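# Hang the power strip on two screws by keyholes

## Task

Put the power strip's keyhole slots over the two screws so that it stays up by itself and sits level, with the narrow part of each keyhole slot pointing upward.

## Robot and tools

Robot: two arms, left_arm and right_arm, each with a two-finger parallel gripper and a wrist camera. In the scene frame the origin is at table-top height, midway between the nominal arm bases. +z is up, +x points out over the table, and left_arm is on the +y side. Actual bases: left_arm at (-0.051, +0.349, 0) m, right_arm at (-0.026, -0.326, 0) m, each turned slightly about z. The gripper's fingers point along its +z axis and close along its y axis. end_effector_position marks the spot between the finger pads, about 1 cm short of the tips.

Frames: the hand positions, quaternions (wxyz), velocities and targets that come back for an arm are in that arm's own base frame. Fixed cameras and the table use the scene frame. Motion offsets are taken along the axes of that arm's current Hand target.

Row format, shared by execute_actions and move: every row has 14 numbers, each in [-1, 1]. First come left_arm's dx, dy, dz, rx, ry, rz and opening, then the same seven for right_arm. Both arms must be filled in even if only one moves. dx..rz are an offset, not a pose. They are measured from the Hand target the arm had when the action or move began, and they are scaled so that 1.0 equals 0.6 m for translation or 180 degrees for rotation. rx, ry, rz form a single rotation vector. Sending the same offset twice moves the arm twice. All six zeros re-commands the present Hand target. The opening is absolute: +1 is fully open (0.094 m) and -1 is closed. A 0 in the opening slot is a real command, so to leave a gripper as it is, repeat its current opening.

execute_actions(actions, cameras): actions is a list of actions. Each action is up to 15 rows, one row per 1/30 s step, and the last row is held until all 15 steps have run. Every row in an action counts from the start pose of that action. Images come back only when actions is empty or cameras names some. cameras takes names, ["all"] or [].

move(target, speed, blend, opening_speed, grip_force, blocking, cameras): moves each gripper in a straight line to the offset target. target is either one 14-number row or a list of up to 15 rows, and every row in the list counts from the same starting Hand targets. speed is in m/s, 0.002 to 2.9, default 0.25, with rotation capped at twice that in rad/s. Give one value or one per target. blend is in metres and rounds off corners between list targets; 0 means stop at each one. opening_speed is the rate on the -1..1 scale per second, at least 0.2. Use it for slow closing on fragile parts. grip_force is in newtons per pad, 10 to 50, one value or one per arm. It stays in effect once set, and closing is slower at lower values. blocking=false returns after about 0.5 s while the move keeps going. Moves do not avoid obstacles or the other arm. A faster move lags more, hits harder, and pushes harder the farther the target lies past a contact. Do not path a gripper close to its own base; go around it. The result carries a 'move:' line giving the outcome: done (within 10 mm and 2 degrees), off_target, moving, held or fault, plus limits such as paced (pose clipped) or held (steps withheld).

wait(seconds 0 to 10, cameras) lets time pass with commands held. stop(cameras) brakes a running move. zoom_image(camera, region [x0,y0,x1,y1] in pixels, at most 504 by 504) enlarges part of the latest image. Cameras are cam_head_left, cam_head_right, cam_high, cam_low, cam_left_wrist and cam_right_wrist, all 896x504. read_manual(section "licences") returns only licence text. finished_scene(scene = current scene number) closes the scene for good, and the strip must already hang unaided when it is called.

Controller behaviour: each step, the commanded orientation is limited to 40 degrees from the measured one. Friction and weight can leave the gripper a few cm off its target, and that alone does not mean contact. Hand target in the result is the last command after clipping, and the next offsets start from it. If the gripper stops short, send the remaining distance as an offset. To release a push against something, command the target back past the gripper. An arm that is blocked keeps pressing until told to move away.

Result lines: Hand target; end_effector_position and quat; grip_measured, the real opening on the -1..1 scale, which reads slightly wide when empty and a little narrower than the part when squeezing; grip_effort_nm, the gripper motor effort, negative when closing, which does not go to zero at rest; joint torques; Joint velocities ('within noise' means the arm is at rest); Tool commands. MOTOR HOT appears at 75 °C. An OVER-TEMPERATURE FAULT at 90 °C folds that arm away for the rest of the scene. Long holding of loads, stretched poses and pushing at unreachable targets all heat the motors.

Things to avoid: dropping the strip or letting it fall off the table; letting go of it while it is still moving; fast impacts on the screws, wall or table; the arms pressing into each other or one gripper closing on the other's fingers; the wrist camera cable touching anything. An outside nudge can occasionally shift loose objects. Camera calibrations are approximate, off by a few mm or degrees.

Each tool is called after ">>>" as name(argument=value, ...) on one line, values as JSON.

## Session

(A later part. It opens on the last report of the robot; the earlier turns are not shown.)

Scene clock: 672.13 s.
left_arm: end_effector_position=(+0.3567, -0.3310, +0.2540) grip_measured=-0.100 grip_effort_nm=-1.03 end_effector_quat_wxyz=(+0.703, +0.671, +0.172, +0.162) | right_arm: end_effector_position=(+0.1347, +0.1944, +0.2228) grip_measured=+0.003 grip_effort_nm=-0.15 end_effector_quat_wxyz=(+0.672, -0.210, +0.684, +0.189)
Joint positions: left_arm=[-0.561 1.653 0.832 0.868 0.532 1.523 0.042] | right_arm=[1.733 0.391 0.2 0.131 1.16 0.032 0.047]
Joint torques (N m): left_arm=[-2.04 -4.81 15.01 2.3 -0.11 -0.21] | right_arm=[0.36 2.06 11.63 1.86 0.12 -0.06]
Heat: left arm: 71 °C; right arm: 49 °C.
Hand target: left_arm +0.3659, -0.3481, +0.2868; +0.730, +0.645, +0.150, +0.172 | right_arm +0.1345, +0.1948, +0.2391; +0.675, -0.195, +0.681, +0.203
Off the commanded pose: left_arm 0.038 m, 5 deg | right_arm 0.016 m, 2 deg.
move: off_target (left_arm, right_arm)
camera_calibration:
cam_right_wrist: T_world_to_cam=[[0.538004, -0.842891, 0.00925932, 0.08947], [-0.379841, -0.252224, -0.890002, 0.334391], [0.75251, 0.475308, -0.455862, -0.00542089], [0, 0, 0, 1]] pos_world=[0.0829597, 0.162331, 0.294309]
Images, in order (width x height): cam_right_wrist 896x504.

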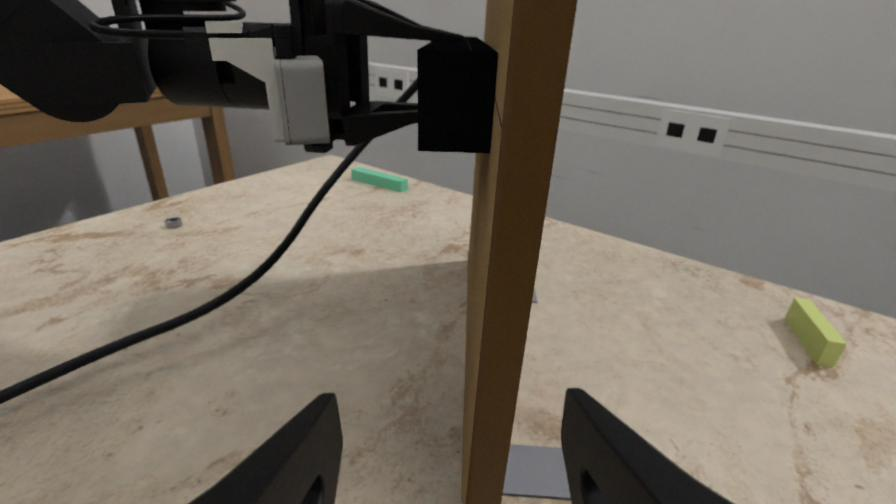

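>>> move(target=[[0,0,-0.04,0,0.008,0.005,-0.35,0,0,0,0,0,0,0],[0.01,0,0,0,0,0.005,-0.35,0,0,0,0,0,0,0]], speed=0.06)

>>> move(target=[[0,0,-0.04,0,0.008,0.005,-0.35,0,0,0,0,0,0,0],[0,0,0,0,0,0.005,-0.35,0,0,0,0,0,0,0]], speed=0.06)

>>> move(target=[[0,0,-0.04,0,0.008,0.005,-0.35,0,0,0,0,0,0,0],[0,0,0,0,0,0.005,-0.35,0,0,0,0,0,0,0]], speed=0.06)

>>> move(target=[[0,0,-0.04,0,0.008,0.005,-0.35,0,0,0,0,0,0,0],[0,0,0,0,0,0.005,-0.35,0,0,0,0,0,0,0]], speed=0.06)

>>> move(target=[[0,0,-0.04,0,0.008,0.005,-0.35,0,0,0,0,0,0,0],[0,0,0,0,0,0.005,-0.35,0,0,0,0,0,0,0]], speed=0.06)

>>> move(target=[[0,0,-0.04,0,0.008,0.005,-0.35,0,0,0,0,0,0,0],[0,0,0,0,0,0.005,-0.35,0,0,0,0,0,0,0]], speed=0.06, cameras=["cam_right_wrist","cam_head_left"])

>>> zoom_image(camera="cam_right_wrist", region=[370, 0, 530, 200])

>>> zoom_image(camera="cam_head_left", region=[350, 170, 470, 280])

Scene clock: 684.13 s.
left_arm: end_effector_position=(+0.3570, -0.3309, +0.2541) grip_measured=-0.100 grip_effort_nm=-1.03 end_effector_quat_wxyz=(+0.705, +0.673, +0.163, +0.155) | right_arm: end_effector_position=(+0.1347, +0.1944, +0.2228) grip_measured=+0.003 grip_effort_nm=-0.15 end_effector_quat_wxyz=(+0.672, -0.210, +0.684, +0.189)
Joint positions: left_arm=[-0.55 1.661 0.841 0.869 0.566 1.524 0.042] | right_arm=[1.733 0.391 0.2 0.131 1.16 0.032 0.047]
Joint torques (N m): left_arm=[-1.65 -4.72 15.19 2.29 -0.31 -0.11] | right_arm=[0.5 2.03 11.63 1.85 0.13 -0.05]
Heat: left arm: 69 °C; right arm: 49 °C.
Hand target: left_arm +0.3713, -0.3454, +0.2869; +0.728, +0.646, +0.145, +0.178 | right_arm +0.1345, +0.1948, +0.2391; +0.675, -0.195, +0.681, +0.203
Off the commanded pose: left_arm 0.039 m, 5 deg | right_arm 0.016 m, 2 deg.
move: off_target (left_arm, right_arm)

Scene clock: 685.50 s.
left_arm: end_effector_position=(+0.3570, -0.3309, +0.2540) grip_measured=-0.100 grip_effort_nm=-1.03 end_effector_quat_wxyz=(+0.704, +0.673, +0.163, +0.156) | right_arm: end_effector_position=(+0.1347, +0.1944, +0.2228) grip_measured=+0.003 grip_effort_nm=-0.15 end_effector_quat_wxyz=(+0.672, -0.210, +0.684, +0.189)
Joint positions: left_arm=[-0.55 1.661 0.841 0.869 0.565 1.524 0.042] | right_arm=[1.733 0.391 0.2 0.131 1.16 0.032 0.047]
Joint torques (N m): left_arm=[-1.68 -4.75 15.17 2.29 -0.3 0.03] | right_arm=[0.57 2.22 11.64 1.85 0.12 -0.1]
Heat: left arm: 69 °C; right arm: 49 °C.
Hand target: left_arm +0.3714, -0.3453, +0.2868; +0.727, +0.647, +0.140, +0.183 | right_arm +0.1345, +0.1948, +0.2391; +0.675, -0.195, +0.681, +0.203
Off the commanded pose: left_arm 0.039 m, 6 deg | right_arm 0.016 m, 2 deg.
move: off_target (left_arm, right_arm)

Scene clock: 686.87 s.
left_arm: end_effector_position=(+0.3570, -0.3309, +0.2542) grip_measured=-0.100 grip_effort_nm=-1.03 end_effector_quat_wxyz=(+0.704, +0.673, +0.162, +0.157) | right_arm: end_effector_position=(+0.1347, +0.1944, +0.2228) grip_measured=+0.003 grip_effort_nm=-0.15 end_effector_quat_wxyz=(+0.672, -0.210, +0.684, +0.189)
Joint positions: left_arm=[-0.55 1.661 0.841 0.869 0.564 1.528 0.042] | right_arm=[1.733 0.391 0.2 0.131 1.16 0.032 0.047]
Joint torques (N m): left_arm=[-1.65 -4.74 15.2 2.28 -0.3 0.14] | right_arm=[0.5 2.15 11.71 1.84 0.14 -0.1]
Heat: left arm: 69 °C; right arm: 49 °C.
Hand target: left_arm +0.3714, -0.3453, +0.2870; +0.726, +0.648, +0.135, +0.189 | right_arm +0.1345, +0.1948, +0.2391; +0.675, -0.195, +0.681, +0.203
Off the commanded pose: left_arm 0.038 m, 6 deg | right_arm 0.016 m, 2 deg.
move: off_target (left_arm, right_arm)

Scene clock: 688.23 s.
left_arm: end_effector_position=(+0.3569, -0.3309, +0.2540) grip_measured=-0.100 grip_effort_nm=-1.03 end_effector_quat_wxyz=(+0.704, +0.674, +0.161, +0.158) | right_arm: end_effector_position=(+0.1347, +0.1944, +0.2228) grip_measured=+0.003 grip_effort_nm=-0.15 end_effector_quat_wxyz=(+0.672, -0.210, +0.684, +0.189)
Joint positions: left_arm=[-0.55 1.661 0.841 0.868 0.564 1.53 0.042] | right_arm=[1.733 0.391 0.2 0.131 1.16 0.032 0.047]
Joint torques (N m): left_arm=[-1.68 -4.75 15.17 2.28 -0.3 0.27] | right_arm=[0.39 1.99 11.64 1.83 0.14 -0.09]
Heat: left arm: 69 °C; right arm: 49 °C.
Hand target: left_arm +0.3713, -0.3454, +0.2867; +0.724, +0.649, +0.130, +0.195 | right_arm +0.1345, +0.1948, +0.2391; +0.675, -0.195, +0.681, +0.203
Off the commanded pose: left_arm 0.039 m, 7 deg | right_arm 0.016 m, 2 deg.
move: off_target (left_arm, right_arm)

Scene clock: 689.60 s.
left_arm: end_effector_position=(+0.3572, -0.3309, +0.2537) grip_measured=-0.100 grip_effort_nm=-1.03 end_effector_quat_wxyz=(+0.703, +0.675, +0.159, +0.161) | right_arm: end_effector_position=(+0.1347, +0.1944, +0.2228) grip_measured=+0.003 grip_effort_nm=-0.15 end_effector_quat_wxyz=(+0.672, -0.210, +0.684, +0.189)
Joint positions: left_arm=[-0.55 1.661 0.841 0.866 0.563 1.539 0.042] | right_arm=[1.733 0.391 0.2 0.131 1.16 0.032 0.047]
Joint torques (N m): left_arm=[-1.7 -4.77 15.15 2.3 -0.3 0.33] | right_arm=[0.46 2.19 11.74 1.85 0.12 -0.08]
Heat: left arm: 68 °C; right arm: 49 °C.
Hand target: left_arm +0.3713, -0.3455, +0.2867; +0.722, +0.650, +0.125, +0.200 | right_arm +0.1345, +0.1948, +0.2391; +0.675, -0.195, +0.681, +0.203
Off the commanded pose: left_arm 0.039 m, 7 deg | right_arm 0.016 m, 2 deg.
move: off_target (left_arm, right_arm)

Scene clock: 690.97 s.
left_arm: end_effector_position=(+0.3575, -0.3306, +0.2535) grip_measured=-0.100 grip_effort_nm=-1.03 end_effector_quat_wxyz=(+0.702, +0.675, +0.158, +0.164) | right_arm: end_effector_position=(+0.1347, +0.1944, +0.2228) grip_measured=+0.003 grip_effort_nm=-0.15 end_effector_quat_wxyz=(+0.672, -0.210, +0.684, +0.189)
Joint positions: left_arm=[-0.55 1.661 0.841 0.865 0.562 1.547 0.042] | right_arm=[1.733 0.391 0.2 0.131 1.16 0.032 0.047]
Joint torques (N m): left_arm=[-1.74 -4.79 15.12 2.32 -0.3 0.4] | right_arm=[0.47 2.14 11.59 1.86 0.14 -0.08]
Heat: left arm: 68 °C; right arm: 49 °C.
Hand target: left_arm +0.3714, -0.3454, +0.2867; +0.721, +0.651, +0.120, +0.206 | right_arm +0.1345, +0.1948, +0.2391; +0.675, -0.195, +0.681, +0.203
Off the commanded pose: left_arm 0.039 m, 7 deg | right_arm 0.016 m, 2 deg.
move: off_target (left_arm, right_arm)
camera_calibration:
cam_right_wrist: T_world_to_cam=[[0.538004, -0.842891, 0.00925932, 0.08947], [-0.379841, -0.252224, -0.890002, 0.334391], [0.75251, 0.475308, -0.455862, -0.00542089], [0, 0, 0, 1]] pos_world=[0.0829597, 0.162331, 0.294309]
Images, in order (width x height): cam_head_left 896x504, cam_right_wrist 896x504.

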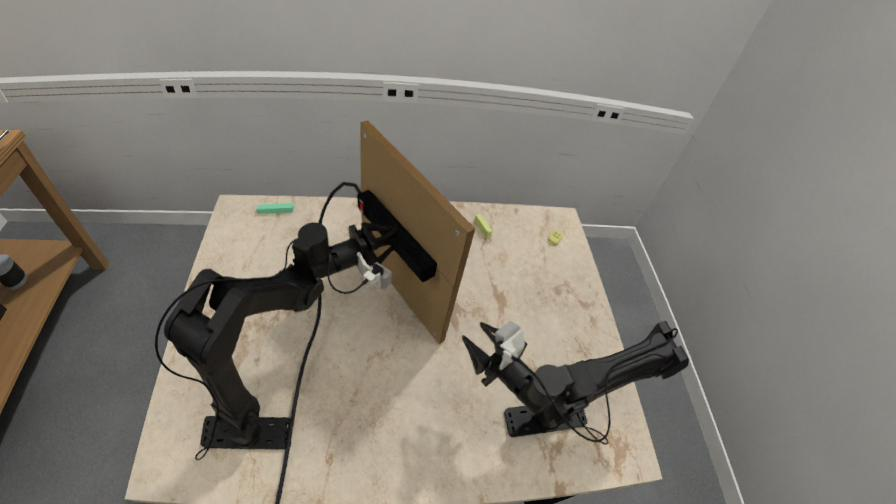

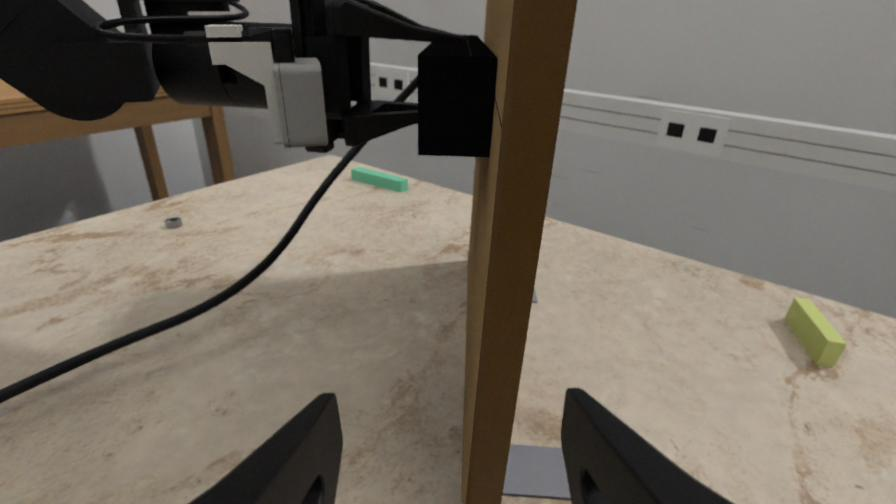

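Scaled by 2.520 from the camera's 896x504 image, which has a finer 1280x720 frame.

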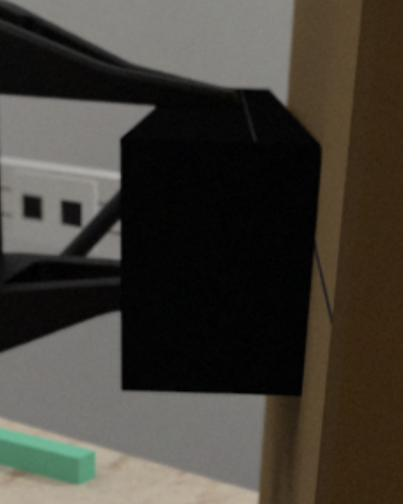

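Scaled by 4.200 from the camera's 896x504 image, which has a finer 1280x720 frame.

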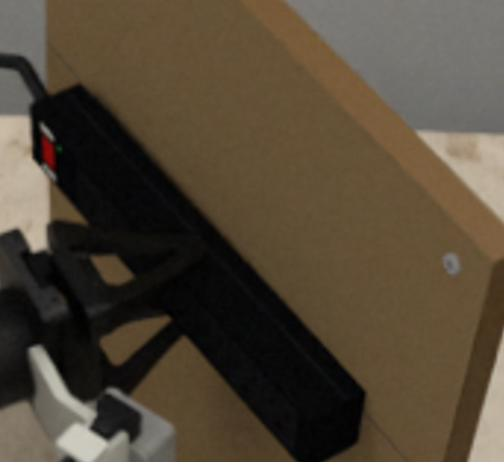

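>>> move(target=[[0,0,-0.045,0,0.008,0.004,-0.35,0,0,0,0,0,0,0],[0,0,0,0,-0.003,0.004,-0.35,0,0,0,0,0,0,0]], speed=0.06)

>>> move(target=[[0,0,-0.045,0,0.008,0.004,-0.35,0,0,0,0,0,0,0],[0,0,0,0,-0.003,0.004,-0.35,0,0,0,0,0,0,0]], speed=0.06)

>>> move(target=[[0,0,-0.045,0,0.008,0.004,-0.35,0,0,0,0,0,0,0],[0,0,0,0,-0.003,0.004,-0.35,0,0,0,0,0,0,0]], speed=0.06)

>>> move(target=[[0,0,-0.045,0,0.008,0.004,-0.35,0,0,0,0,0,0,0],[0,0,0,0,-0.003,0.004,-0.35,0,0,0,0,0,0,0]], speed=0.06)

>>> move(target=[[0,0,-0.045,0,0.008,0.004,-0.35,0,0,0,0,0,0,0],[0,0,0,0,-0.003,0.004,-0.35,0,0,0,0,0,0,0]], speed=0.06)

>>> move(target=[[0,0,-0.045,0,0.008,0.004,-0.35,0,0,0,0,0,0,0],[0,0,0,0,-0.003,0.004,-0.35,0,0,0,0,0,0,0]], speed=0.06)

Scene clock: 699.90 s.
left_arm: end_effector_position=(+0.3575, -0.3306, +0.2536) grip_measured=-0.100 grip_effort_nm=-1.03 end_effector_quat_wxyz=(+0.701, +0.677, +0.154, +0.164) | right_arm: end_effector_position=(+0.1347, +0.1944, +0.2228) grip_measured=+0.003 grip_effort_nm=-0.15 end_effector_quat_wxyz=(+0.672, -0.210, +0.684, +0.189)
Joint positions: left_arm=[-0.547 1.662 0.844 0.862 0.571 1.553 0.042] | right_arm=[1.733 0.391 0.2 0.131 1.16 0.032 0.047]
Joint torques (N m): left_arm=[-1.68 -4.72 15.19 2.33 -0.26 0.47] | right_arm=[0.5 2.15 11.55 1.83 0.12 -0.06]
Heat: left arm: 67 °C; right arm: 49 °C.
Hand target: left_arm +0.3712, -0.3454, +0.2869; +0.720, +0.653, +0.112, +0.207 | right_arm +0.1345, +0.1948, +0.2391; +0.675, -0.195, +0.681, +0.203
Off the commanded pose: left_arm 0.039 m, 8 deg | right_arm 0.016 m, 2 deg.
move: off_target (left_arm, right_arm)

Scene clock: 701.40 s.
left_arm: end_effector_position=(+0.3577, -0.3305, +0.2534) grip_measured=-0.100 grip_effort_nm=-1.03 end_effector_quat_wxyz=(+0.701, +0.678, +0.149, +0.163) | right_arm: end_effector_position=(+0.1347, +0.1944, +0.2228) grip_measured=+0.003 grip_effort_nm=-0.15 end_effector_quat_wxyz=(+0.672, -0.210, +0.684, +0.189)
Joint positions: left_arm=[-0.543 1.665 0.848 0.86 0.583 1.558 0.042] | right_arm=[1.733 0.391 0.2 0.131 1.16 0.032 0.047]
Joint torques (N m): left_arm=[-1.65 -4.77 15.17 2.33 -0.24 0.53] | right_arm=[0.39 2.32 11.7 1.85 0.14 -0.07]
Heat: left arm: 67 °C; right arm: 49 °C.
Hand target: left_arm +0.3714, -0.3453, +0.2868; +0.719, +0.654, +0.105, +0.209 | right_arm +0.1345, +0.1948, +0.2391; +0.675, -0.195, +0.681, +0.203
Off the commanded pose: left_arm 0.039 m, 8 deg | right_arm 0.016 m, 2 deg.
move: off_target (left_arm, right_arm)

Scene clock: 702.90 s.
left_arm: end_effector_position=(+0.3576, -0.3306, +0.2536) grip_measured=-0.100 grip_effort_nm=-1.03 end_effector_quat_wxyz=(+0.701, +0.680, +0.144, +0.161) | right_arm: end_effector_position=(+0.1347, +0.1944, +0.2228) grip_measured=+0.003 grip_effort_nm=-0.15 end_effector_quat_wxyz=(+0.672, -0.210, +0.684, +0.189)
Joint positions: left_arm=[-0.538 1.667 0.853 0.857 0.598 1.564 0.042] | right_arm=[1.733 0.391 0.2 0.131 1.16 0.032 0.047]
Joint torques (N m): left_arm=[-1.69 -4.81 15.12 2.33 -0.26 0.58] | right_arm=[0.36 2.18 11.62 1.81 0.11 -0.05]
Heat: left arm: 68 °C; right arm: 49 °C.
Hand target: left_arm +0.3712, -0.3454, +0.2868; +0.718, +0.656, +0.097, +0.210 | right_arm +0.1345, +0.1948, +0.2391; +0.675, -0.195, +0.681, +0.203
Off the commanded pose: left_arm 0.039 m, 8 deg | right_arm 0.016 m, 2 deg.
move: off_target (left_arm, right_arm)

Scene clock: 704.40 s.
left_arm: end_effector_position=(+0.3576, -0.3306, +0.2540) grip_measured=-0.100 grip_effort_nm=-1.03 end_effector_quat_wxyz=(+0.701, +0.681, +0.138, +0.160) | right_arm: end_effector_position=(+0.1347, +0.1944, +0.2228) grip_measured=+0.003 grip_effort_nm=-0.16 end_effector_quat_wxyz=(+0.672, -0.210, +0.684, +0.189)
Joint positions: left_arm=[-0.534 1.67 0.858 0.854 0.613 1.572 0.042] | right_arm=[1.733 0.391 0.2 0.131 1.16 0.032 0.047]
Joint torques (N m): left_arm=[-1.73 -4.79 15.06 2.33 -0.26 0.62] | right_arm=[0.43 2.1 11.49 1.83 0.15 -0.09]
Heat: left arm: 68 °C; right arm: 49 °C.
Hand target: left_arm +0.3713, -0.3454, +0.2867; +0.718, +0.658, +0.090, +0.212 | right_arm +0.1345, +0.1948, +0.2391; +0.675, -0.195, +0.681, +0.203
Off the commanded pose: left_arm 0.039 m, 9 deg | right_arm 0.016 m, 2 deg.
move: off_target (left_arm, right_arm)

Scene clock: 706.00 s.
left_arm: end_effector_position=(+0.3575, -0.3307, +0.2543) grip_measured=-0.100 grip_effort_nm=-1.03 end_effector_quat_wxyz=(+0.701, +0.683, +0.132, +0.158) | right_arm: end_effector_position=(+0.1347, +0.1944, +0.2228) grip_measured=+0.003 grip_effort_nm=-0.15 end_effector_quat_wxyz=(+0.672, -0.210, +0.684, +0.189)
Joint positions: left_arm=[-0.529 1.672 0.864 0.849 0.628 1.577 0.042] | right_arm=[1.733 0.391 0.2 0.131 1.16 0.032 0.047]
Joint torques (N m): left_arm=[-1.85 -4.83 14.9 2.36 -0.32 0.69] | right_arm=[0.42 2.04 11.56 1.84 0.11 -0.05]
Heat: left arm: 68 °C; right arm: 49 °C.
Hand target: left_arm +0.3713, -0.3454, +0.2868; +0.717, +0.659, +0.082, +0.213 | right_arm +0.1345, +0.1948, +0.2391; +0.675, -0.195, +0.681, +0.203
Off the commanded pose: left_arm 0.038 m, 9 deg | right_arm 0.016 m, 2 deg.
move: off_target (left_arm, right_arm)

Scene clock: 707.57 s.
left_arm: end_effector_position=(+0.3575, -0.3308, +0.2542) grip_measured=-0.100 grip_effort_nm=-1.03 end_effector_quat_wxyz=(+0.701, +0.684, +0.128, +0.156) | right_arm: end_effector_position=(+0.1347, +0.1944, +0.2228) grip_measured=+0.003 grip_effort_nm=-0.15 end_effector_quat_wxyz=(+0.672, -0.210, +0.684, +0.189)
Joint positions: left_arm=[-0.525 1.675 0.87 0.844 0.643 1.582 0.042] | right_arm=[1.733 0.391 0.2 0.131 1.16 0.032 0.047]
Joint torques (N m): left_arm=[-1.83 -4.9 14.89 2.36 -0.32 0.75] | right_arm=[0.36 2.19 11.62 1.83 0.12 -0.09]
Heat: left arm: 69 °C; right arm: 49 °C.
Hand target: left_arm +0.3713, -0.3454, +0.2868; +0.716, +0.661, +0.075, +0.215 | right_arm +0.1345, +0.1948, +0.2391; +0.675, -0.195, +0.681, +0.203
Off the commanded pose: left_arm 0.038 m, 10 deg | right_arm 0.016 m, 2 deg.
move: off_target (left_arm, right_arm)

>>> wait(seconds=0.1, cameras=["cam_right_wrist","cam_head_left","cam_left_wrist"])

>>> zoom_image(camera="cam_right_wrist", region=[370, 0, 530, 200])

>>> zoom_image(camera="cam_head_left", region=[350, 170, 470, 280])

Scene clock: 710.43 s.
left_arm: end_effector_position=(+0.3575, -0.3308, +0.2542) grip_measured=-0.100 grip_effort_nm=-1.03 end_effector_quat_wxyz=(+0.701, +0.684, +0.128, +0.156) | right_arm: end_effector_position=(+0.1347, +0.1944, +0.2228) grip_measured=+0.003 grip_effort_nm=-0.16 end_effector_quat_wxyz=(+0.672, -0.210, +0.684, +0.189)
Joint positions: left_arm=[-0.525 1.675 0.87 0.844 0.643 1.582 0.042] | right_arm=[1.733 0.391 0.2 0.131 1.16 0.032 0.047]
Joint torques (N m): left_arm=[-1.84 -4.9 14.87 2.36 -0.31 0.75] | right_arm=[0.49 2.18 11.52 1.85 0.12 -0.06]
Heat: left arm: 68 °C; right arm: 49 °C.
Hand target: left_arm +0.3713, -0.3454, +0.2868; +0.716, +0.661, +0.075, +0.215 | right_arm +0.1345, +0.1948, +0.2391; +0.675, -0.195, +0.681, +0.203
Tool commands: left_gripper/opening=-0.35 right_gripper/opening=+0.0
Off the commanded pose: left_arm 0.038 m, 10 deg | right_arm 0.016 m, 2 deg.
wait: 0.10 s; at rest from the start
camera_calibration:
cam_left_wrist: T_world_to_cam=[[0.0487417, -0.0459912, -0.997752, 0.220998], [0.667938, 0.744215, -0.00167464, 0.0456844], [0.742619, -0.666355, 0.0669936, -0.415844], [0, 0, 0, 1]] pos_world=[0.267528, -0.300935, 0.248437]
cam_right_wrist: T_world_to_cam=[[0.538004, -0.842891, 0.00925932, 0.08947], [-0.379841, -0.252224, -0.890002, 0.334391], [0.75251, 0.475308, -0.455862, -0.00542089], [0, 0, 0, 1]] pos_world=[0.0829597, 0.162331, 0.294309]
Images, in order (width x height): cam_head_left 896x504, cam_left_wrist 896x504, cam_right_wrist 896x504.

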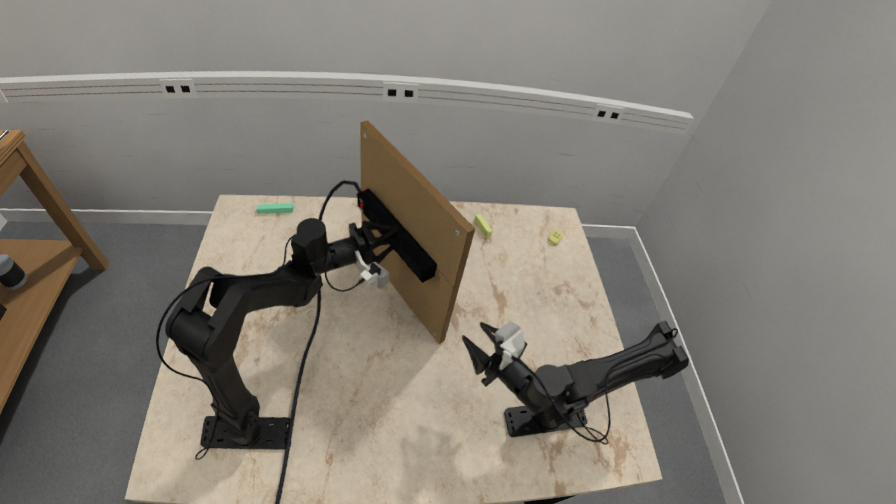

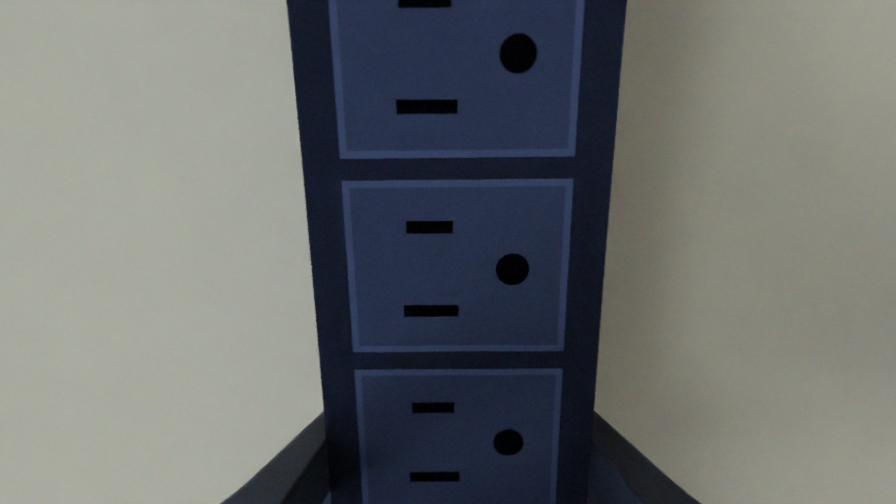

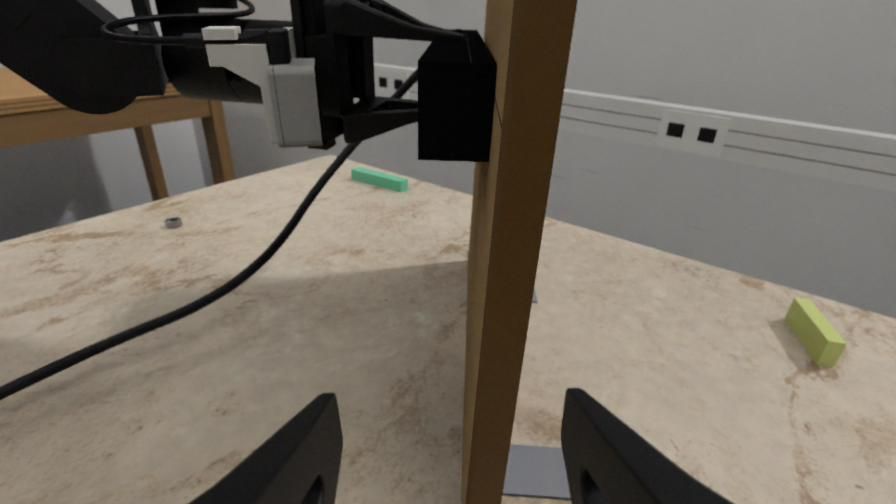

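Scaled by 2.520 from the camera's 896x504 image, which has a finer 1280x720 frame.

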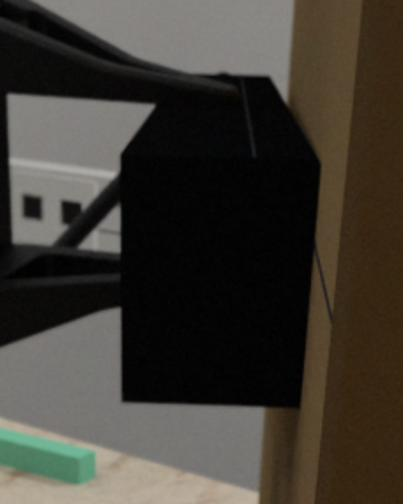

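Scaled by 4.200 from the camera's 896x504 image, which has a finer 1280x720 frame.

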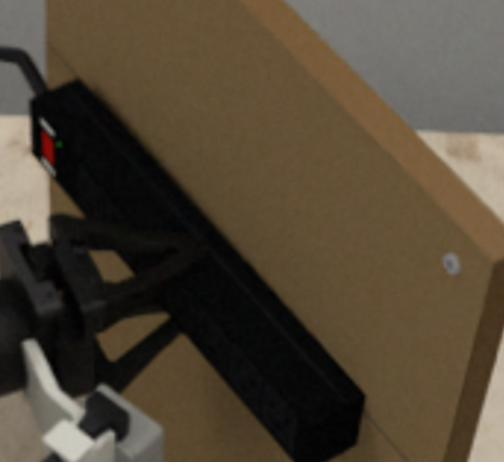

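>>> move(target=[[-0.012,0.005,-0.05,0,0.025,-0.006,-0.35,0,0,0,0,0,0,0],[-0.015,0,0.005,0,0.015,-0.006,-0.35,0,0,0,0,0,0,0]], speed=0.06)

>>> move(target=[[0,0.005,-0.05,0,0.005,-0.007,-0.35,0,0,0,0,0,0,0],[-0.005,0,0,0,-0.005,-0.007,-0.35,0,0,0,0,0,0,0]], speed=0.06)

>>> move(target=[[0,0.005,-0.05,0,0.005,-0.007,-0.35,0,0,0,0,0,0,0],[-0.005,0,0,0,-0.005,-0.007,-0.35,0,0,0,0,0,0,0]], speed=0.06)

>>> move(target=[[0.02,0.005,-0.05,0,0.005,0.003,-0.35,0,0,0,0,0,0,0],[0.045,0,0,0,-0.005,0.003,-0.35,0,0,0,0,0,0,0]], speed=0.06)

>>> move(target=[[0,0.005,-0.05,0,0.005,0.005,-0.35,0,0,0,0,0,0,0],[0.005,0,0,0,-0.005,0.005,-0.35,0,0,0,0,0,0,0]], speed=0.06, cameras=["cam_right_wrist","cam_head_left"])

>>> zoom_image(camera="cam_right_wrist", region=[370, 0, 530, 200])

>>> zoom_image(camera="cam_head_left", region=[350, 170, 470, 280])

Scene clock: 722.00 s.
left_arm: end_effector_position=(+0.3569, -0.3312, +0.2540) grip_measured=-0.100 grip_effort_nm=-1.03 end_effector_quat_wxyz=(+0.697, +0.680, +0.145, +0.176) | right_arm: end_effector_position=(+0.1347, +0.1944, +0.2228) grip_measured=+0.003 grip_effort_nm=-0.15 end_effector_quat_wxyz=(+0.672, -0.210, +0.684, +0.189)
Joint positions: left_arm=[-0.552 1.656 0.844 0.852 0.561 1.587 0.042] | right_arm=[1.733 0.391 0.2 0.131 1.16 0.032 0.047]
Joint torques (N m): left_arm=[-3.75 -4.7 14.16 2.47 -0.41 0.57] | right_arm=[0.5 2.13 11.59 1.83 0.12 -0.07]
Heat: left arm: 68 °C; right arm: 50 °C.
Hand target: left_arm +0.3645, -0.3517, +0.2856; +0.716, +0.655, +0.098, +0.223 | right_arm +0.1345, +0.1948, +0.2391; +0.675, -0.195, +0.681, +0.203
Off the commanded pose: left_arm 0.038 m, 8 deg | right_arm 0.016 m, 2 deg.
move: off_target (left_arm, right_arm)

Scene clock: 723.47 s.
left_arm: end_effector_position=(+0.3565, -0.3314, +0.2540) grip_measured=-0.100 grip_effort_nm=-1.03 end_effector_quat_wxyz=(+0.698, +0.679, +0.143, +0.175) | right_arm: end_effector_position=(+0.1347, +0.1944, +0.2228) grip_measured=+0.003 grip_effort_nm=-0.15 end_effector_quat_wxyz=(+0.672, -0.210, +0.684, +0.189)
Joint positions: left_arm=[-0.551 1.658 0.844 0.856 0.566 1.585 0.042] | right_arm=[1.733 0.391 0.2 0.131 1.16 0.032 0.047]
Joint torques (N m): left_arm=[-3.86 -4.75 14.17 2.43 -0.3 0.39] | right_arm=[0.4 2.04 11.47 1.85 0.15 -0.06]
Heat: left arm: 68 °C; right arm: 50 °C.
Hand target: left_arm +0.3618, -0.3531, +0.2851; +0.719, +0.655, +0.099, +0.210 | right_arm +0.1345, +0.1948, +0.2391; +0.675, -0.195, +0.681, +0.203
Off the commanded pose: left_arm 0.038 m, 7 deg | right_arm 0.016 m, 2 deg.
move: off_target (left_arm, right_arm)

Scene clock: 724.90 s.
left_arm: end_effector_position=(+0.3563, -0.3315, +0.2538) grip_measured=-0.100 grip_effort_nm=-1.03 end_effector_quat_wxyz=(+0.699, +0.679, +0.143, +0.172) | right_arm: end_effector_position=(+0.1347, +0.1944, +0.2228) grip_measured=+0.003 grip_effort_nm=-0.15 end_effector_quat_wxyz=(+0.672, -0.210, +0.684, +0.189)
Joint positions: left_arm=[-0.55 1.66 0.844 0.859 0.571 1.582 0.042] | right_arm=[1.733 0.391 0.2 0.131 1.16 0.032 0.047]
Joint torques (N m): left_arm=[-4.01 -4.85 14.15 2.42 -0.19 0.24] | right_arm=[0.47 2.29 11.62 1.81 0.12 -0.06]
Heat: left arm: 69 °C; right arm: 50 °C.
Hand target: left_arm +0.3591, -0.3544, +0.2847; +0.722, +0.656, +0.101, +0.197 | right_arm +0.1345, +0.1948, +0.2391; +0.675, -0.195, +0.681, +0.203
Off the commanded pose: left_arm 0.039 m, 7 deg | right_arm 0.016 m, 2 deg.
move: off_target (left_arm, right_arm)

Scene clock: 726.67 s.
left_arm: end_effector_position=(+0.3574, -0.3312, +0.2540) grip_measured=-0.100 grip_effort_nm=-1.03 end_effector_quat_wxyz=(+0.705, +0.688, +0.105, +0.136) | right_arm: end_effector_position=(+0.1347, +0.1944, +0.2228) grip_measured=+0.003 grip_effort_nm=-0.15 end_effector_quat_wxyz=(+0.672, -0.210, +0.684, +0.189)
Joint positions: left_arm=[-0.501 1.702 0.896 0.849 0.726 1.581 0.042] | right_arm=[1.733 0.391 0.2 0.131 1.16 0.032 0.047]
Joint torques (N m): left_arm=[-1.61 -5.05 15.46 2.28 -0.85 0.19] | right_arm=[0.32 2.17 11.41 1.79 0.13 -0.06]
Heat: left arm: 69 °C; right arm: 50 °C.
Hand target: left_arm +0.3835, -0.3432, +0.2878; +0.722, +0.658, +0.092, +0.196 | right_arm +0.1345, +0.1948, +0.2391; +0.675, -0.195, +0.681, +0.203
Off the commanded pose: left_arm 0.044 m, 8 deg | right_arm 0.016 m, 2 deg.
move: off_target (left_arm, right_arm)

Scene clock: 728.30 s.
left_arm: end_effector_position=(+0.3579, -0.3311, +0.2540) grip_measured=-0.100 grip_effort_nm=-1.03 end_effector_quat_wxyz=(+0.706, +0.690, +0.097, +0.127) | right_arm: end_effector_position=(+0.1347, +0.1944, +0.2228) grip_measured=+0.003 grip_effort_nm=-0.15 end_effector_quat_wxyz=(+0.672, -0.210, +0.684, +0.189)
Joint positions: left_arm=[-0.49 1.712 0.913 0.838 0.764 1.583 0.042] | right_arm=[1.733 0.391 0.2 0.131 1.16 0.032 0.047]
Joint torques (N m): left_arm=[-1.4 -5.29 15.31 2.3 -0.95 0.31] | right_arm=[0.46 2.19 11.58 1.85 0.12 -0.08]
Heat: left arm: 69 °C; right arm: 50 °C.
Hand target: left_arm +0.3862, -0.3419, +0.2882; +0.721, +0.660, +0.081, +0.196 | right_arm +0.1345, +0.1948, +0.2391; +0.675, -0.195, +0.681, +0.203
Off the commanded pose: left_arm 0.046 m, 9 deg | right_arm 0.016 m, 2 deg.
move: off_target (left_arm, right_arm)
camera_calibration:
cam_right_wrist: T_world_to_cam=[[0.538004, -0.842891, 0.00925932, 0.08947], [-0.379841, -0.252224, -0.890002, 0.334391], [0.75251, 0.475308, -0.455862, -0.00542089], [0, 0, 0, 1]] pos_world=[0.0829597, 0.162331, 0.294309]
Images, in order (width x height): cam_head_left 896x504, cam_right_wrist 896x504.

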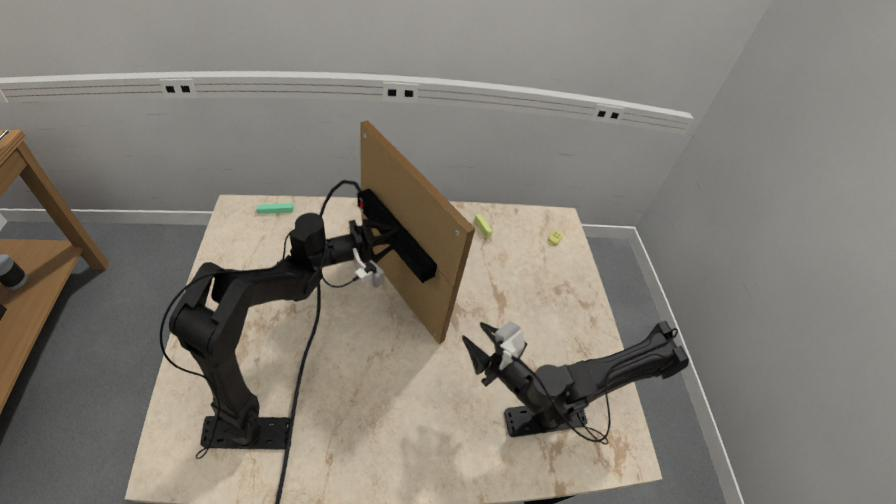

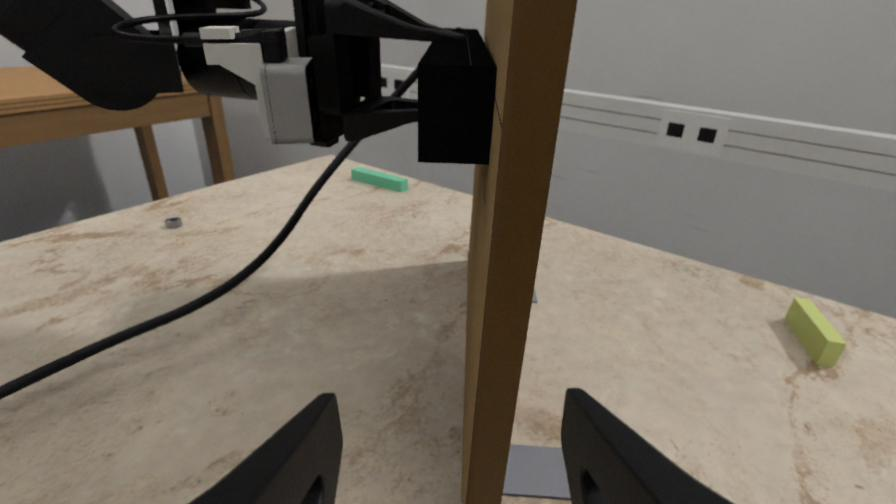

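Scaled by 2.520 from the camera's 896x504 image, which has a finer 1280x720 frame.

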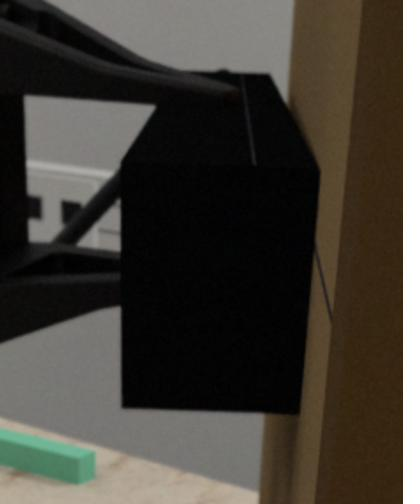

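Scaled by 4.200 from the camera's 896x504 image, which has a finer 1280x720 frame.

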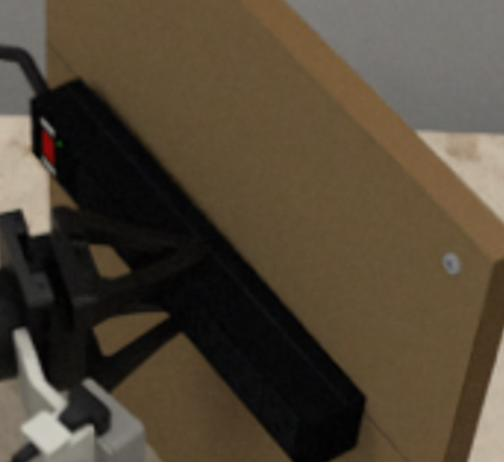

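>>> move(target=[-0.03,0.004,-0.05,0,0.02,-0.005,-0.35,0,0,0,0,0,0,0], speed=0.06)

>>> move(target=[0,0.0,-0.02,0,0.02,0,-0.35,0,0,0,0,0,0,0], speed=0.06, cameras=["cam_right_wrist","cam_head_left"])

>>> zoom_image(camera="cam_right_wrist", region=[370, 0, 530, 200])

Scene clock: 734.47 s.
left_arm: end_effector_position=(+0.3591, -0.3273, +0.2541) grip_measured=-0.100 grip_effort_nm=-1.03 end_effector_quat_wxyz=(+0.701, +0.682, +0.131, +0.160) | right_arm: end_effector_position=(+0.1347, +0.1944, +0.2228) grip_measured=+0.003 grip_effort_nm=-0.15 end_effector_quat_wxyz=(+0.672, -0.210, +0.684, +0.189)
Joint positions: left_arm=[-0.518 1.672 0.861 0.854 0.637 1.579 0.042] | right_arm=[1.733 0.391 0.2 0.131 1.16 0.032 0.047]
Joint torques (N m): left_arm=[-0.43 -11.18 6.46 2.58 -0.47 0.24] | right_arm=[0.35 2.21 11.64 1.83 0.11 -0.06]
Heat: left arm: 69 °C; right arm: 50 °C.
Hand target: left_arm +0.3581, -0.3212, +0.2846; +0.719, +0.653, +0.109, +0.211 | right_arm +0.1345, +0.1948, +0.2391; +0.675, -0.195, +0.681, +0.203
Off the commanded pose: left_arm 0.031 m, 8 deg | right_arm 0.016 m, 2 deg.
move: off_target (left_arm, right_arm)

Scene clock: 735.43 s.
left_arm: end_effector_position=(+0.3587, -0.3262, +0.2541) grip_measured=-0.101 grip_effort_nm=-1.03 end_effector_quat_wxyz=(+0.698, +0.674, +0.157, +0.185) | right_arm: end_effector_position=(+0.1347, +0.1944, +0.2228) grip_measured=+0.003 grip_effort_nm=-0.15 end_effector_quat_wxyz=(+0.672, -0.210, +0.684, +0.189)
Joint positions: left_arm=[-0.551 1.646 0.824 0.871 0.531 1.577 0.042] | right_arm=[1.733 0.391 0.2 0.131 1.16 0.032 0.047]
Joint torques (N m): left_arm=[1.47 -12.72 4.46 2.63 -0.18 0.3] | right_arm=[0.5 2.22 11.55 1.87 0.13 -0.09]
Heat: left arm: 69 °C; right arm: 50 °C.
Hand target: left_arm +0.3529, -0.3106, +0.2830; +0.716, +0.646, +0.132, +0.231 | right_arm +0.1345, +0.1948, +0.2391; +0.675, -0.195, +0.681, +0.203
Off the commanded pose: left_arm 0.033 m, 7 deg | right_arm 0.016 m, 2 deg.
move: off_target (left_arm, right_arm)
camera_calibration:
cam_right_wrist: T_world_to_cam=[[0.538004, -0.842891, 0.00925932, 0.08947], [-0.379841, -0.252224, -0.890002, 0.334391], [0.75251, 0.475308, -0.455862, -0.00542089], [0, 0, 0, 1]] pos_world=[0.0829597, 0.162331, 0.294309]
Images, in order (width x height): cam_head_left 896x504, cam_right_wrist 896x504.

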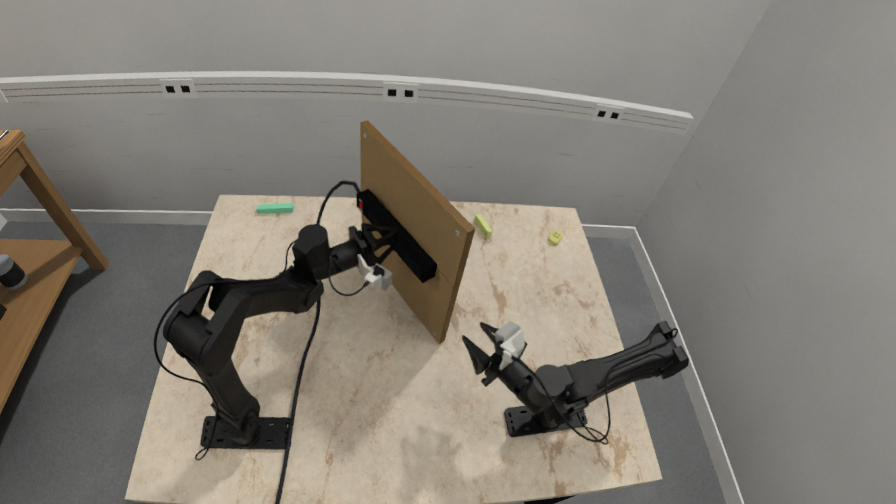

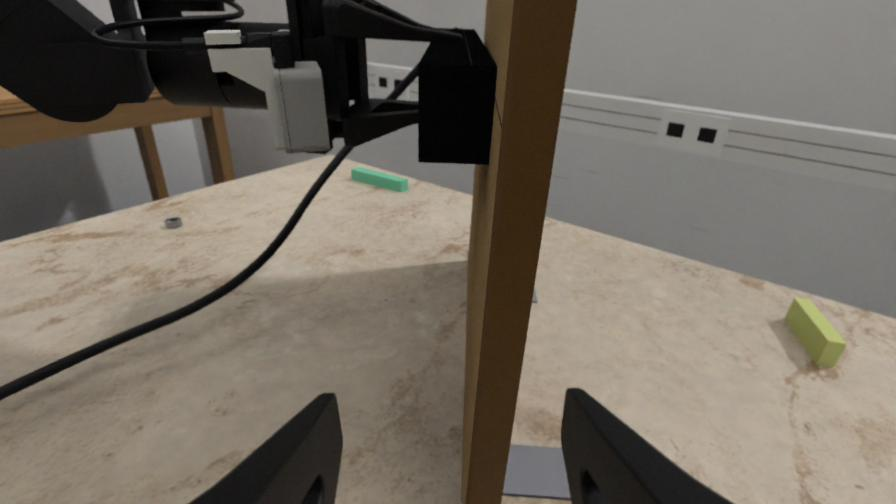

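Scaled by 2.520 from the camera's 896x504 image, which has a finer 1280x720 frame.

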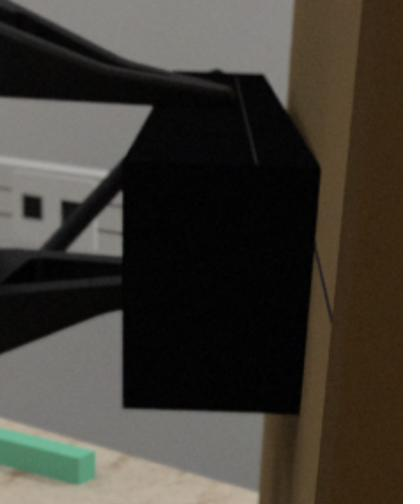

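>>> move(target=[0.005,0.01,0.02,0,0,-0.006,-0.35,0,0,0,0,0,0,0], speed=0.06)

>>> move(target=[0,0,0.025,0,-0.015,0,-0.35,0,0,0,0,0,0,0], speed=0.06, cameras=["cam_right_wrist"])

>>> zoom_image(camera="cam_right_wrist", region=[370, 0, 530, 200])

Scene clock: 740.37 s.
left_arm: end_effector_position=(+0.3588, -0.3265, +0.2540) grip_measured=-0.101 grip_effort_nm=-1.02 end_effector_quat_wxyz=(+0.697, +0.674, +0.159, +0.185) | right_arm: end_effector_position=(+0.1347, +0.1944, +0.2228) grip_measured=+0.003 grip_effort_nm=-0.15 end_effector_quat_wxyz=(+0.672, -0.210, +0.684, +0.189)
Joint positions: left_arm=[-0.552 1.646 0.826 0.867 0.529 1.575 0.042] | right_arm=[1.733 0.391 0.2 0.131 1.16 0.032 0.047]
Joint torques (N m): left_arm=[0.66 -11.17 8.54 2.36 -0.25 0.14] | right_arm=[0.44 2.11 11.62 1.84 0.11 -0.1]
Heat: left arm: 69 °C; right arm: 50 °C.
Hand target: left_arm +0.3603, -0.3191, +0.2907; +0.718, +0.645, +0.138, +0.225 | right_arm +0.1345, +0.1948, +0.2391; +0.675, -0.195, +0.681, +0.203
Off the commanded pose: left_arm 0.038 m, 7 deg | right_arm 0.016 m, 2 deg.
move: off_target (left_arm, right_arm)

Scene clock: 741.20 s.
left_arm: end_effector_position=(+0.3572, -0.3301, +0.2545) grip_measured=-0.101 grip_effort_nm=-1.03 end_effector_quat_wxyz=(+0.695, +0.682, +0.150, +0.170) | right_arm: end_effector_position=(+0.1347, +0.1944, +0.2228) grip_measured=+0.003 grip_effort_nm=-0.15 end_effector_quat_wxyz=(+0.672, -0.210, +0.684, +0.189)
Joint positions: left_arm=[-0.547 1.648 0.85 0.827 0.568 1.58 0.042] | right_arm=[1.733 0.391 0.2 0.131 1.16 0.032 0.047]
Joint torques (N m): left_arm=[0.44 -7.27 12.25 2.56 -0.14 0.1] | right_arm=[0.62 2.21 11.62 1.86 0.12 -0.06]
Heat: left arm: 70 °C; right arm: 50 °C.
Hand target: left_arm +0.3677, -0.3320, +0.2928; +0.721, +0.650, +0.121, +0.209 | right_arm +0.1345, +0.1948, +0.2391; +0.675, -0.195, +0.681, +0.203
Off the commanded pose: left_arm 0.040 m, 7 deg | right_arm 0.016 m, 2 deg.
move: off_target (left_arm, right_arm)
camera_calibration:
cam_right_wrist: T_world_to_cam=[[0.538004, -0.842891, 0.00925932, 0.08947], [-0.379841, -0.252224, -0.890002, 0.334391], [0.75251, 0.475308, -0.455862, -0.00542089], [0, 0, 0, 1]] pos_world=[0.0829597, 0.162331, 0.294309]
Images, in order (width x height): cam_right_wrist 896x504.

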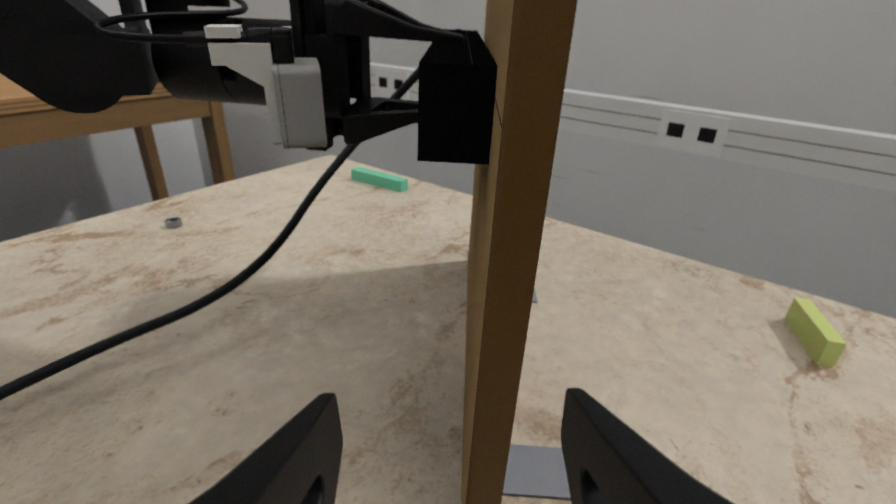

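Scaled by 2.520 from the camera's 896x504 image, which has a finer 1280x720 frame.

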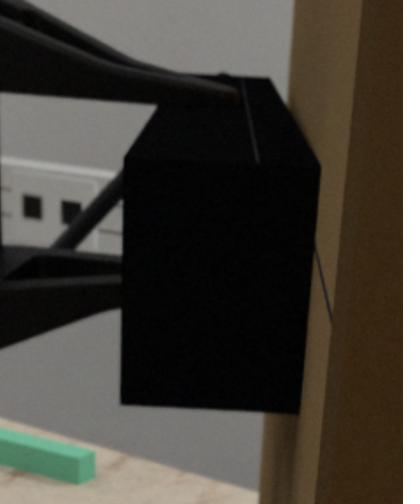

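>>> move(target=[0,0,-0.018,0,0.008,0,-0.35,0,0,0,0,0,0,0], speed=0.06)

>>> move(target=[0,0.012,0,0,0,-0.012,-0.35,0,0,0,0,0,0,0], speed=0.06, cameras=["cam_right_wrist"])

>>> zoom_image(camera="cam_right_wrist", region=[370, 0, 530, 200])

>>> move(target=[0,0,0.035,0,-0.012,0,-0.35,0,0,0,0,0,0,0], speed=0.06, cameras=["cam_right_wrist"])

>>> zoom_image(camera="cam_right_wrist", region=[370, 0, 530, 200])

Scene clock: 745.47 s.
left_arm: end_effector_position=(+0.3579, -0.3293, +0.2545) grip_measured=-0.101 grip_effort_nm=-1.03 end_effector_quat_wxyz=(+0.695, +0.682, +0.151, +0.171) | right_arm: end_effector_position=(+0.1347, +0.1944, +0.2228) grip_measured=+0.003 grip_effort_nm=-0.16 end_effector_quat_wxyz=(+0.672, -0.210, +0.684, +0.189)
Joint positions: left_arm=[-0.545 1.648 0.85 0.827 0.568 1.579 0.042] | right_arm=[1.733 0.391 0.2 0.131 1.16 0.032 0.047]
Joint torques (N m): left_arm=[0.68 -10.03 8.54 2.67 -0.34 0.09] | right_arm=[0.25 2.11 11.6 1.83 0.11 -0.07]
Heat: left arm: 70 °C; right arm: 50 °C.
Hand target: left_arm +0.3629, -0.3224, +0.2913; +0.719, +0.647, +0.130, +0.217 | right_arm +0.1345, +0.1948, +0.2391; +0.675, -0.195, +0.681, +0.203
Off the commanded pose: left_arm 0.038 m, 8 deg | right_arm 0.016 m, 2 deg.
move: off_target (left_arm, right_arm)

Scene clock: 746.17 s.
left_arm: end_effector_position=(+0.3581, -0.3287, +0.2533) grip_measured=-0.101 grip_effort_nm=-1.03 end_effector_quat_wxyz=(+0.694, +0.683, +0.160, +0.164) | right_arm: end_effector_position=(+0.1347, +0.1944, +0.2228) grip_measured=+0.003 grip_effort_nm=-0.15 end_effector_quat_wxyz=(+0.672, -0.210, +0.684, +0.189)
Joint positions: left_arm=[-0.545 1.644 0.85 0.813 0.564 1.562 0.042] | right_arm=[1.733 0.391 0.2 0.131 1.16 0.032 0.047]
Joint torques (N m): left_arm=[0.64 -11.29 9.43 2.54 -0.29 -0.11] | right_arm=[0.36 2.18 11.56 1.84 0.14 -0.09]
Heat: left arm: 70 °C; right arm: 50 °C.
Hand target: left_arm +0.3618, -0.3219, +0.2985; +0.723, +0.644, +0.142, +0.204 | right_arm +0.1345, +0.1948, +0.2391; +0.675, -0.195, +0.681, +0.203
Off the commanded pose: left_arm 0.046 m, 8 deg | right_arm 0.016 m, 2 deg.
move: off_target (left_arm, right_arm)
camera_calibration:
cam_right_wrist: T_world_to_cam=[[0.538004, -0.842891, 0.00925932, 0.08947], [-0.379841, -0.252224, -0.890002, 0.334391], [0.75251, 0.475308, -0.455862, -0.00542089], [0, 0, 0, 1]] pos_world=[0.0829597, 0.162331, 0.294309]
Images, in order (width x height): cam_right_wrist 896x504.

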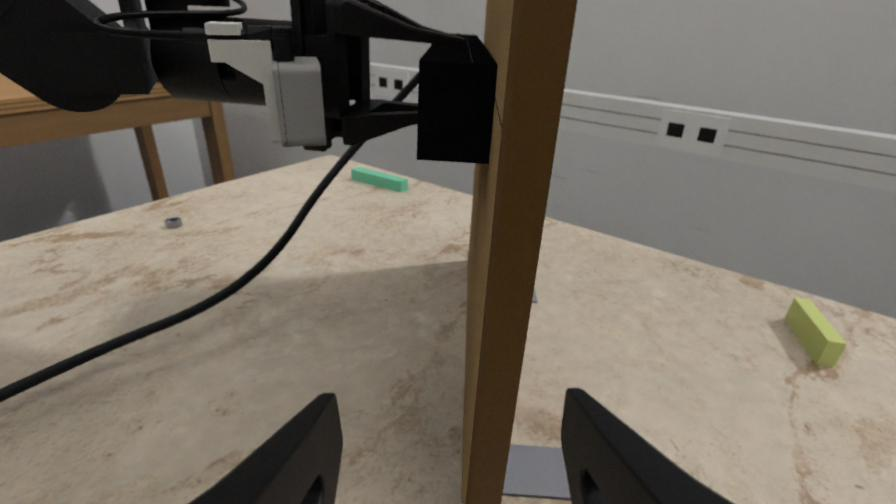

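Scaled by 2.520 from the camera's 896x504 image, which has a finer 1280x720 frame.

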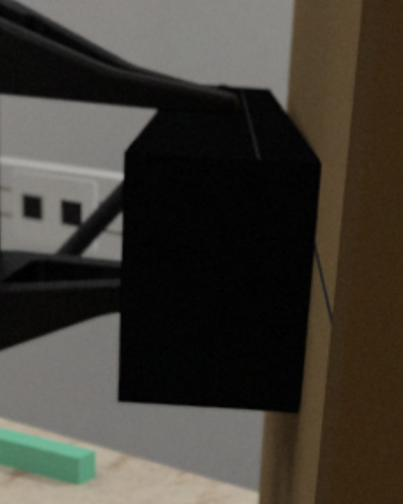

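Scene clock: 746.93 s.
left_arm: end_effector_position=(+0.3569, -0.3309, +0.2539) grip_measured=-0.101 grip_effort_nm=-1.03 end_effector_quat_wxyz=(+0.692, +0.688, +0.155, +0.154) | right_arm: end_effector_position=(+0.1347, +0.1944, +0.2228) grip_measured=+0.003 grip_effort_nm=-0.15 end_effector_quat_wxyz=(+0.672, -0.210, +0.684, +0.189)
Joint positions: left_arm=[-0.543 1.645 0.866 0.786 0.587 1.565 0.042] | right_arm=[1.733 0.391 0.2 0.131 1.16 0.032 0.047]
Joint torques (N m): left_arm=[-0.73 -6.48 14.69 2.63 -0.27 -0.12] | right_arm=[0.49 2 11.64 1.84 0.13 -0.06]
Heat: left arm: 70 °C; right arm: 50 °C.
Hand target: left_arm +0.3715, -0.3403, +0.3012; +0.726, +0.648, +0.128, +0.192 | right_arm +0.1345, +0.1948, +0.2391; +0.675, -0.195, +0.681, +0.203
Off the commanded pose: left_arm 0.050 m, 8 deg | right_arm 0.016 m, 2 deg.
move: off_target (left_arm, right_arm)
camera_calibration:
cam_right_wrist: T_world_to_cam=[[0.538004, -0.842891, 0.00925932, 0.08947], [-0.379841, -0.252224, -0.890002, 0.334391], [0.75251, 0.475308, -0.455862, -0.00542089], [0, 0, 0, 1]] pos_world=[0.0829597, 0.162331, 0.294309]
Images, in order (width x height): cam_right_wrist 896x504.

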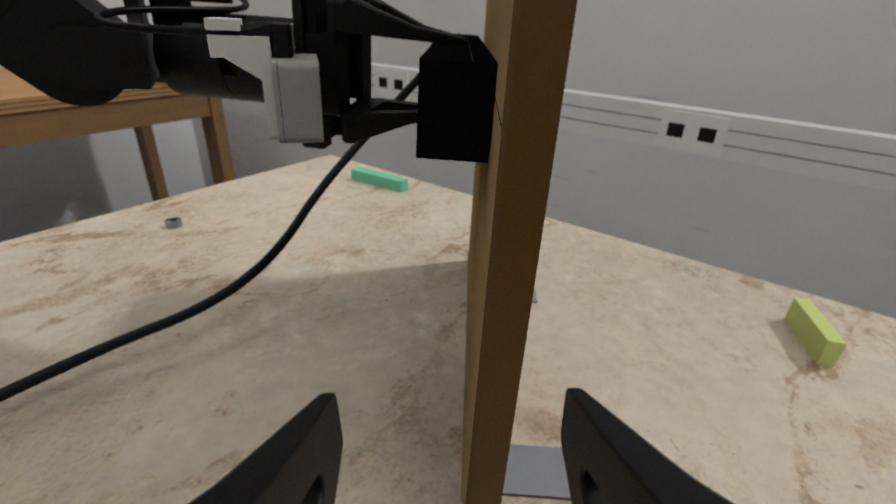

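Scaled by 2.520 from the camera's 896x504 image, which has a finer 1280x720 frame.

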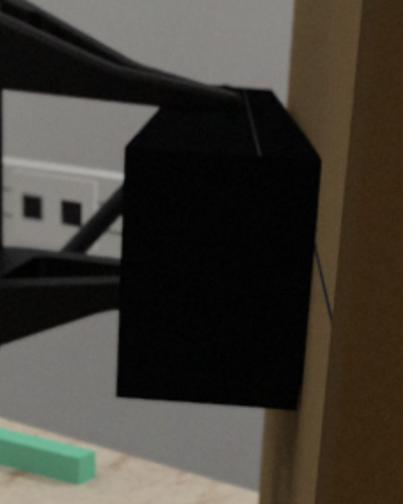

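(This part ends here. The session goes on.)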